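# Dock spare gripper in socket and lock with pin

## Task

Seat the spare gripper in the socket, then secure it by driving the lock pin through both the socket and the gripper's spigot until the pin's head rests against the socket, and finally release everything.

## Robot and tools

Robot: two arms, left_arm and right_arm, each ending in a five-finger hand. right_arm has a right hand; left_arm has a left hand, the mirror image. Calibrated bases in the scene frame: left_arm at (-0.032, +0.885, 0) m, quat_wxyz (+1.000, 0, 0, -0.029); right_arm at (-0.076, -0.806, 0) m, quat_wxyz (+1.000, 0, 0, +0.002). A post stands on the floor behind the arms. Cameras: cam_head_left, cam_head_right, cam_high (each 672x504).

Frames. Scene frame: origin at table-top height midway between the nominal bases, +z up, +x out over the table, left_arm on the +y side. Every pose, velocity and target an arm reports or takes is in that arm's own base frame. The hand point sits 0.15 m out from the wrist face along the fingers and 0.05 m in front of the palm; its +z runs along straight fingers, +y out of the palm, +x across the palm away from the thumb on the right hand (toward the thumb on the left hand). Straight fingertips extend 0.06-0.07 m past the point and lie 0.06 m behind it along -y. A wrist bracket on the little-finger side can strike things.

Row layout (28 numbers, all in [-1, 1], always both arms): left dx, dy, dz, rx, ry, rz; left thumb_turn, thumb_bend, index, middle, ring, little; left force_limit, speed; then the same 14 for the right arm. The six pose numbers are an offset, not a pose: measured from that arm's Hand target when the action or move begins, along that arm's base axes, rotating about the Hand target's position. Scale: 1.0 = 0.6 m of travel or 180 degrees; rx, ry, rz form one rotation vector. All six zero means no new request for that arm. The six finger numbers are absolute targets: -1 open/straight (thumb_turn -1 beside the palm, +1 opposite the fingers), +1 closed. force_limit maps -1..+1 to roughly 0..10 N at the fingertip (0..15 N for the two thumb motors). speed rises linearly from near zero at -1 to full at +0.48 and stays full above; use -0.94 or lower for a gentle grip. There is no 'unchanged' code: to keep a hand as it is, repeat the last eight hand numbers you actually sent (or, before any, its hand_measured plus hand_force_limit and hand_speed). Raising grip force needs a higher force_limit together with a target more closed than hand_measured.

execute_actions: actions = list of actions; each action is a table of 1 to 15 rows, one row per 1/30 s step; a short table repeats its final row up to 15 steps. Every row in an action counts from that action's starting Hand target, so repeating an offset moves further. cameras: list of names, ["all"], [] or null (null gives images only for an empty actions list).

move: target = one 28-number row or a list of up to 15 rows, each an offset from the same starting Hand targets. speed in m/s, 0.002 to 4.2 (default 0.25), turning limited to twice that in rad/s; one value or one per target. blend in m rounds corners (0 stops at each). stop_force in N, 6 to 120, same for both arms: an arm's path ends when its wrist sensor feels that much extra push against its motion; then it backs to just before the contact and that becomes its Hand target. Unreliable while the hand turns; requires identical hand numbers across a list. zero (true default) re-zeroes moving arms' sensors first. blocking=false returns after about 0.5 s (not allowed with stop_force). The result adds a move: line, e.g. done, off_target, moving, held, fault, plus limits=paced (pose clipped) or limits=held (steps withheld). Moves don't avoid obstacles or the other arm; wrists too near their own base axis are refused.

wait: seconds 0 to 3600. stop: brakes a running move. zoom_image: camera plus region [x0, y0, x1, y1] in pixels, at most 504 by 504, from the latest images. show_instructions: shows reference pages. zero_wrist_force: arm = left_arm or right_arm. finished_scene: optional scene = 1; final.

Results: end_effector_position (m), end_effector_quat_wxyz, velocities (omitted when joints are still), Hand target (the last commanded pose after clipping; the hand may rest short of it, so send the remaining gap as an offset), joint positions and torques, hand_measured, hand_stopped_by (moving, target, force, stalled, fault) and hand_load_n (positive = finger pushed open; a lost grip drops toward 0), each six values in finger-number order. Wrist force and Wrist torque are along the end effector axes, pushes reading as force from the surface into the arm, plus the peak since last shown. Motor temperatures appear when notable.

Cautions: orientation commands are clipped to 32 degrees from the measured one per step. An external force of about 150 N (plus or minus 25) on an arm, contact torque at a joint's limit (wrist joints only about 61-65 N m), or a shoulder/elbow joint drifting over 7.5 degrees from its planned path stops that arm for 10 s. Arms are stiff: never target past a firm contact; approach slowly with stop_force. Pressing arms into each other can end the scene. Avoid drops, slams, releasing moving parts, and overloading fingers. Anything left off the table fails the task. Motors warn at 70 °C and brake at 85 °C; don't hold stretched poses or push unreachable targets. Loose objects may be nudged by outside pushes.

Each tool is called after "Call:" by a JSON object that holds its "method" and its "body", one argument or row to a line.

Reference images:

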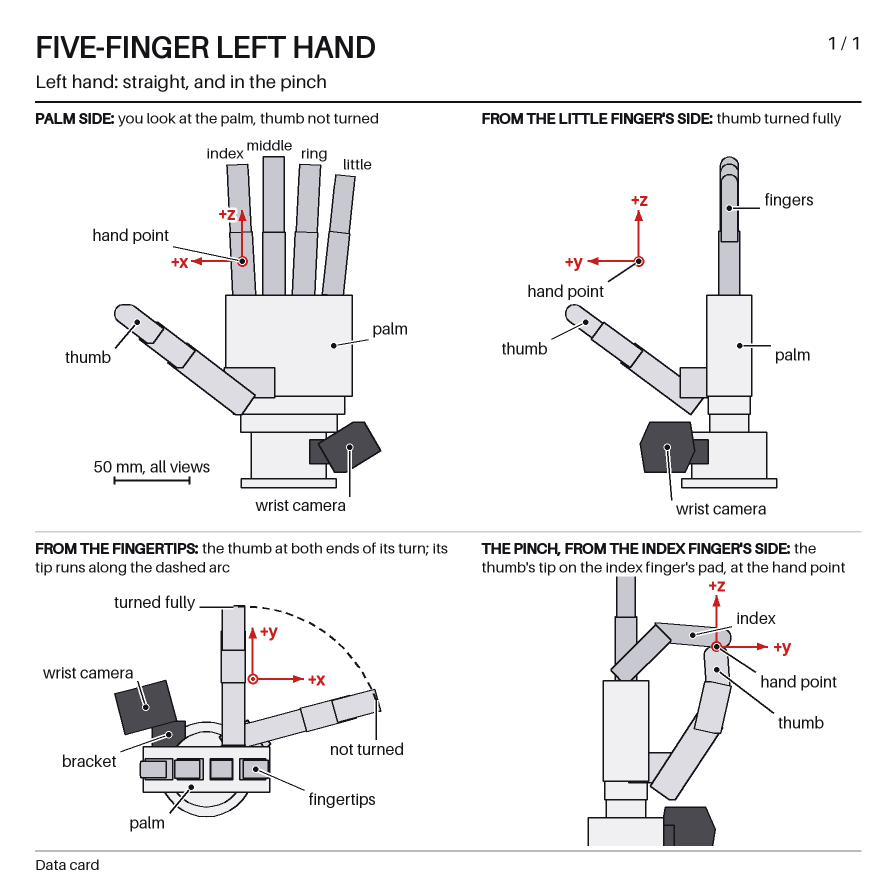

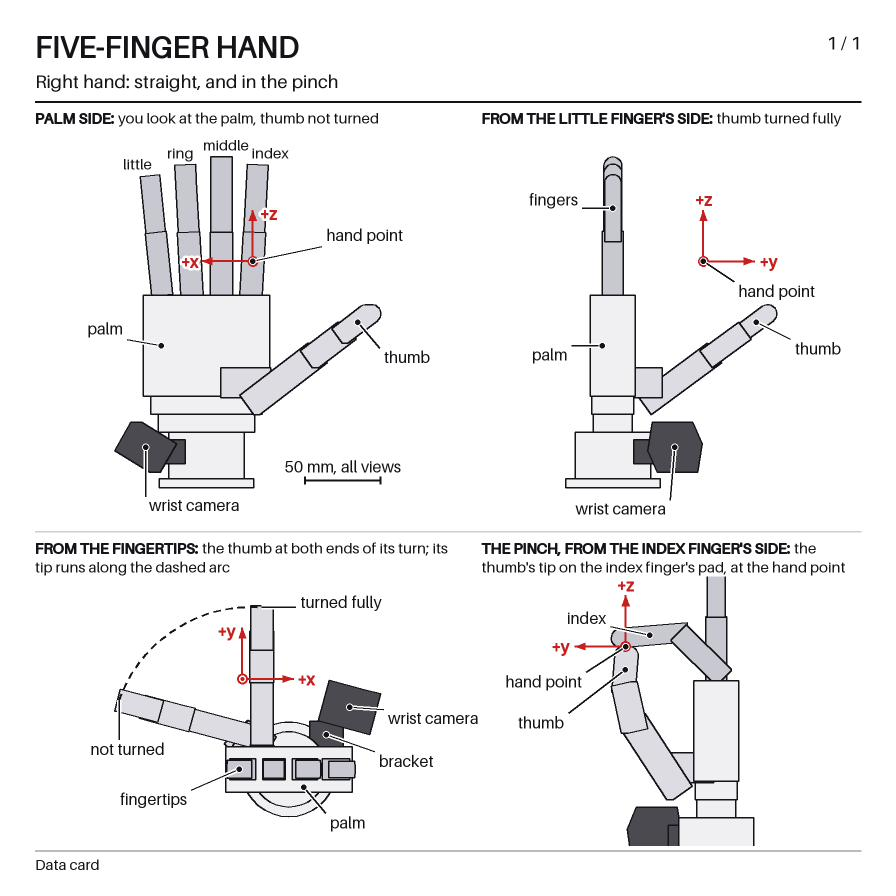

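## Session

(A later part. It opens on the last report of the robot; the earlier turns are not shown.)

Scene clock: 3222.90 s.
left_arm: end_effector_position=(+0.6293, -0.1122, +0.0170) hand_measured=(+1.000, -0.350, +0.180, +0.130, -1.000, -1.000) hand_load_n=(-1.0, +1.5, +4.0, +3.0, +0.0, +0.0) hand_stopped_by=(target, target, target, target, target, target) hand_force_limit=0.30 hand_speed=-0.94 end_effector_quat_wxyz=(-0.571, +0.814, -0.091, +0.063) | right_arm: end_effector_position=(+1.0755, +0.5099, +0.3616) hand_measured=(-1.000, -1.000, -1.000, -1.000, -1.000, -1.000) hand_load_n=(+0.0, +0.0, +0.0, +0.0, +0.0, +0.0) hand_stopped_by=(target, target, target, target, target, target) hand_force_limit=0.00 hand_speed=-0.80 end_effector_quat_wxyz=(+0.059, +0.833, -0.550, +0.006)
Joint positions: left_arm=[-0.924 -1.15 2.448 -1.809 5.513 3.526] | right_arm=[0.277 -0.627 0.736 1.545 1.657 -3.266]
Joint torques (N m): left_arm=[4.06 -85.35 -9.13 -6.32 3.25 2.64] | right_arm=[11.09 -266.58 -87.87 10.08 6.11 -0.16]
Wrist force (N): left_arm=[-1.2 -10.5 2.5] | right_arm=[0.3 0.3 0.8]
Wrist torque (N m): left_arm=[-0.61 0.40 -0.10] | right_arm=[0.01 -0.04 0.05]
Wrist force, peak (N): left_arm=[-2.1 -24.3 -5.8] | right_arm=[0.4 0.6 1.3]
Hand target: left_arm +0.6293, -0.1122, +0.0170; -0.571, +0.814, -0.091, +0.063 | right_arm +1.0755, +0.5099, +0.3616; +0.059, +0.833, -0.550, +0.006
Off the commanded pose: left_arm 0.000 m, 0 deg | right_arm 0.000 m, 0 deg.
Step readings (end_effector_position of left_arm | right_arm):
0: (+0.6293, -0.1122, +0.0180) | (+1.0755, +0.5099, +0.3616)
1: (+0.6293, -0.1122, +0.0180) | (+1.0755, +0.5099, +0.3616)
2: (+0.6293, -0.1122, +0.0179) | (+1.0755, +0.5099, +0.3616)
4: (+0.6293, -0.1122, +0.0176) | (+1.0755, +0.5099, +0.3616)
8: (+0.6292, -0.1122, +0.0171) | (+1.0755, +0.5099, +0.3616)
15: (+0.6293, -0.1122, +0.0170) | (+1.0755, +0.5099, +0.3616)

Call:
{"method": "execute_actions", "body": {
  "actions": [
    [[0,0,0,0,0,0,1,-0.35,0.15,0.1,-1,-1,0.3,-0.94,0,0,0,0,0,0,-1,-1,-1,-1,-1,-1,0,-0.8]]
  ]
}}

Call:
{"method": "zoom_image", "body": {
  "camera": "cam_high",
  "region": [500, 120, 596, 200]
}}

Scene clock: 3225.43 s.
left_arm: end_effector_position=(+0.6293, -0.1122, +0.0170) hand_measured=(+1.000, -0.350, +0.150, +0.100, -1.000, -1.000) hand_load_n=(+0.0, +0.5, +0.0, +0.0, +0.0, +0.0) hand_stopped_by=(target, target, target, target, target, target) hand_force_limit=0.30 hand_speed=-0.94 end_effector_quat_wxyz=(-0.571, +0.814, -0.091, +0.063) | right_arm: end_effector_position=(+1.0755, +0.5099, +0.3616) hand_measured=(-1.000, -1.000, -1.000, -1.000, -1.000, -1.000) hand_load_n=(+0.0, +0.0, +0.0, +0.0, +0.0, +0.0) hand_stopped_by=(target, target, target, target, target, target) hand_force_limit=0.00 hand_speed=-0.80 end_effector_quat_wxyz=(+0.059, +0.833, -0.550, +0.006)
Joint positions: left_arm=[-0.924 -1.15 2.448 -1.809 5.513 3.526] | right_arm=[0.277 -0.627 0.736 1.545 1.657 -3.266]
Joint torques (N m): left_arm=[5.34 -101 -13.93 -1.65 3.56 1.26] | right_arm=[10.52 -263.89 -88.84 10.63 5.44 0.41]
Wrist force (N): left_arm=[-1.1 -0.9 5.8] | right_arm=[0.1 0.7 1.0]
Wrist torque (N m): left_arm=[-0.61 0.45 -0.17] | right_arm=[0.08 -0.01 0.06]
Wrist force, peak (N): left_arm=[-1.5 -10.9 2.6] | right_arm=[0.8 0.4 1.3]
Hand target: left_arm +0.6293, -0.1122, +0.0170; -0.571, +0.814, -0.091, +0.063 | right_arm +1.0755, +0.5099, +0.3616; +0.059, +0.833, -0.550, +0.006
Off the commanded pose: left_arm 0.000 m, 0 deg | right_arm 0.000 m, 0 deg.
Step readings (end_effector_position of left_arm | right_arm):
0: (+0.6293, -0.1122, +0.0170) | (+1.0755, +0.5099, +0.3616)
1: (+0.6293, -0.1122, +0.0170) | (+1.0755, +0.5099, +0.3616)
2: (+0.6293, -0.1122, +0.0170) | (+1.0755, +0.5099, +0.3616)
4: (+0.6293, -0.1122, +0.0170) | (+1.0755, +0.5099, +0.3616)
8: (+0.6293, -0.1122, +0.0170) | (+1.0755, +0.5099, +0.3616)
15: (+0.6293, -0.1122, +0.0170) | (+1.0755, +0.5099, +0.3616)

Scaled by 5.250.
This view is cut from an older image: the scene may have changed since it was taken.

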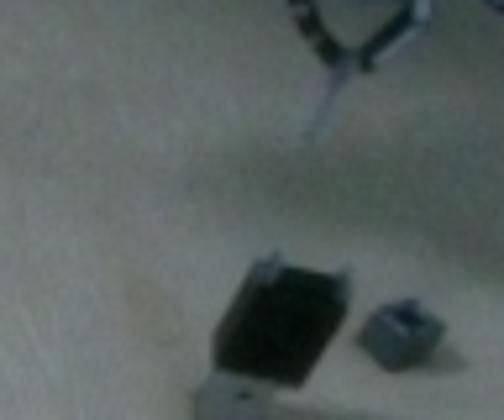

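Call:
{"method": "execute_actions", "body": {
  "actions": [
    [[0,0,0,0,0,0,1,-0.35,0.35,0.35,-1,-1,0.3,-0.94,0,0,0,0,0,0,-1,-1,-1,-1,-1,-1,0,-0.8]]
  ]
}}

Call:
{"method": "execute_actions", "body": {
  "actions": [
    [[0,0,0.005,0,0,0,1,-0.35,0.35,0.35,-1,-1,0.3,-0.94,0,0,0,0,0,0,-1,-1,-1,-1,-1,-1,0,-0.8]]
  ]
}}

Scene clock: 3229.80 s.
left_arm: end_effector_position=(+0.6293, -0.1122, +0.0170) hand_measured=(+1.000, -0.352, +0.198, +0.148, -1.000, -1.000) hand_load_n=(+0.0, +7.0, +7.0, +6.5, +0.0, +0.0) hand_stopped_by=(target, target, force, force, target, target) hand_force_limit=0.30 hand_speed=-0.94 end_effector_quat_wxyz=(-0.571, +0.814, -0.091, +0.063) | right_arm: end_effector_position=(+1.0755, +0.5099, +0.3616) hand_measured=(-1.000, -1.000, -1.000, -1.000, -1.000, -1.000) hand_load_n=(+0.0, +0.0, +0.0, +0.0, +0.0, +0.0) hand_stopped_by=(target, target, target, target, target, target) hand_force_limit=0.00 hand_speed=-0.80 end_effector_quat_wxyz=(+0.059, +0.833, -0.550, +0.006)
Joint positions: left_arm=[-0.924 -1.15 2.448 -1.809 5.513 3.526] | right_arm=[0.277 -0.627 0.736 1.545 1.657 -3.266]
Joint torques (N m): left_arm=[5.51 -125.04 -18.96 0 3.49 -1] | right_arm=[11.37 -265.73 -85.85 10.9 5.84 0.82]
Wrist force (N): left_arm=[-1.0 -6.3 5.8] | right_arm=[0.4 0.5 0.8]
Wrist torque (N m): left_arm=[-0.60 0.45 -0.15] | right_arm=[0.05 -0.05 0.06]
Wrist force, peak (N): left_arm=[-0.9 -6.8 5.9] | right_arm=[0.5 0.8 1.3]
Hand target: left_arm +0.6293, -0.1122, +0.0170; -0.571, +0.814, -0.091, +0.063 | right_arm +1.0755, +0.5099, +0.3616; +0.059, +0.833, -0.550, +0.006
Off the commanded pose: left_arm 0.000 m, 0 deg | right_arm 0.000 m, 0 deg.
Step readings (end_effector_position of left_arm | right_arm):
0: (+0.6293, -0.1122, +0.0170) | (+1.0755, +0.5099, +0.3616)
1: (+0.6293, -0.1122, +0.0170) | (+1.0755, +0.5099, +0.3616)
2: (+0.6293, -0.1122, +0.0170) | (+1.0755, +0.5099, +0.3616)
4: (+0.6293, -0.1122, +0.0170) | (+1.0755, +0.5099, +0.3616)
8: (+0.6293, -0.1122, +0.0170) | (+1.0755, +0.5099, +0.3616)
15: (+0.6293, -0.1122, +0.0170) | (+1.0755, +0.5099, +0.3616)

Scene clock: 3230.50 s.
left_arm: end_effector_position=(+0.6293, -0.1122, +0.0200) hand_measured=(+1.000, -0.352, +0.198, +0.148, -1.000, -1.000) hand_load_n=(+0.0, +10.0, +5.5, +4.0, +0.0, +0.0) hand_stopped_by=(target, target, force, force, target, target) hand_force_limit=0.30 hand_speed=-0.94 end_effector_quat_wxyz=(-0.571, +0.814, -0.091, +0.063) | right_arm: end_effector_position=(+1.0755, +0.5099, +0.3616) hand_measured=(-1.000, -1.000, -1.000, -1.000, -1.000, -1.000) hand_load_n=(+0.0, +0.0, +0.0, +0.0, +0.0, +0.0) hand_stopped_by=(target, target, target, target, target, target) hand_force_limit=0.00 hand_speed=-0.80 end_effector_quat_wxyz=(+0.059, +0.833, -0.550, +0.006)
Joint positions: left_arm=[-0.924 -1.156 2.448 -1.803 5.513 3.526] | right_arm=[0.277 -0.627 0.736 1.545 1.657 -3.266]
Joint torques (N m): left_arm=[2.13 -141.64 -50.8 2.12 3.75 -0.78] | right_arm=[10.97 -268.23 -87.57 10.37 5.24 1.42]
Wrist force (N): left_arm=[-1.0 -0.4 5.9] | right_arm=[0.2 0.8 1.1]
Wrist torque (N m): left_arm=[-0.60 0.43 -0.16] | right_arm=[0.07 -0.04 0.06]
Wrist force, peak (N): left_arm=[-1.1 -6.6 5.7] | right_arm=[0.4 0.5 1.4]
Hand target: left_arm +0.6293, -0.1122, +0.0200; -0.571, +0.814, -0.091, +0.063 | right_arm +1.0755, +0.5099, +0.3616; +0.059, +0.833, -0.550, +0.006
Off the commanded pose: left_arm 0.000 m, 0 deg | right_arm 0.000 m, 0 deg.
Step readings (end_effector_position of left_arm | right_arm):
0: (+0.6293, -0.1122, +0.0170) | (+1.0755, +0.5099, +0.3616)
1: (+0.6293, -0.1122, +0.0170) | (+1.0755, +0.5099, +0.3616)
2: (+0.6292, -0.1122, +0.0174) | (+1.0755, +0.5099, +0.3616)
4: (+0.6291, -0.1121, +0.0184) | (+1.0755, +0.5099, +0.3616)
8: (+0.6292, -0.1121, +0.0195) | (+1.0755, +0.5099, +0.3616)
15: (+0.6292, -0.1122, +0.0199) | (+1.0755, +0.5099, +0.3616)

Call:
{"method": "move", "body": {
  "target": [
    [0,0,0.06,0,0,0,1,-0.35,0.35,0.35,-1,-1,0.3,-0.94,0,0,0,0,0,0,-1,-1,-1,-1,-1,-1,0,-0.8],
    [0.0806,0.0210,0.0425,-0.00244,-0.01084,0,1,-0.35,0.35,0.35,-1,-1,0.3,-0.94,0,0,0,0,0,0,-1,-1,-1,-1,-1,-1,0,-0.8]
  ],
  "speed": 0.08,
  "blend": [0.01,0],
  "cameras": ["cam_high"]
}}

Call:
{"method": "zoom_image", "body": {
  "camera": "cam_high",
  "region": [510, 150, 594, 210]
}}

Scene clock: 3239.27 s.
left_arm: end_effector_position=(+0.6774, -0.0997, +0.0456) hand_measured=(+1.000, -0.352, +0.198, +0.148, -1.000, -1.000) hand_load_n=(-0.5, +10.0, +6.0, +4.0, +0.0, +0.0) hand_stopped_by=(target, target, force, force, target, target) hand_force_limit=0.30 hand_speed=-0.94 end_effector_quat_wxyz=(-0.569, +0.815, -0.081, +0.077) | right_arm: end_effector_position=(+1.0755, +0.5099, +0.3616) hand_measured=(-1.000, -1.000, -1.000, -1.000, -1.000, -1.000) hand_load_n=(+0.0, +0.0, +0.0, +0.0, +0.5, +0.0) hand_stopped_by=(target, target, target, target, target, target) hand_force_limit=0.00 hand_speed=-0.80 end_effector_quat_wxyz=(+0.059, +0.833, -0.550, +0.006)
Joint positions: left_arm=[-0.859 -1.179 2.411 -1.787 5.58 3.547] | right_arm=[0.277 -0.627 0.736 1.545 1.657 -3.266]
Joint torques (N m): left_arm=[18.23 -94.39 -55.23 -7.04 7.79 6.12] | right_arm=[9.61 -264.2 -89.05 10.58 6.07 0.64]
Wrist force (N): left_arm=[-1.4 0.0 6.2] | right_arm=[0.5 0.1 1.1]
Wrist torque (N m): left_arm=[-0.69 0.57 -0.22] | right_arm=[-0.04 -0.08 0.06]
Wrist force, peak (N): left_arm=[-0.6 0.4 6.7] | right_arm=[0.8 0.5 1.2]
Hand target: left_arm +0.6776, -0.0996, +0.0455; -0.569, +0.815, -0.081, +0.077 | right_arm +1.0755, +0.5099, +0.3616; +0.059, +0.833, -0.550, +0.006
Off the commanded pose: left_arm 0.000 m, 0 deg | right_arm 0.000 m, 0 deg.
move: done

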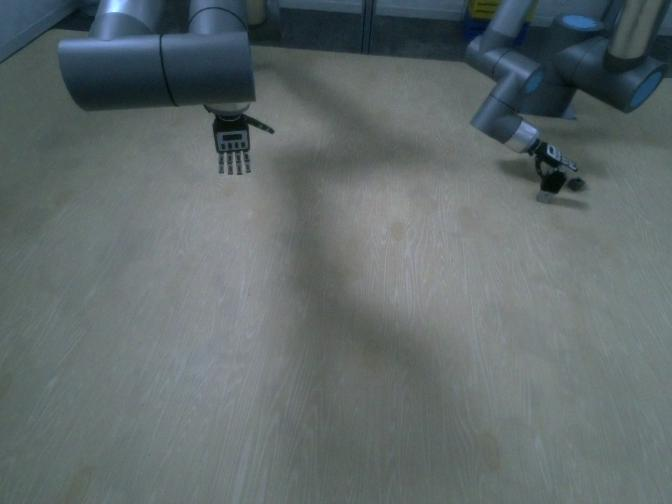

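Scaled by 6.000.

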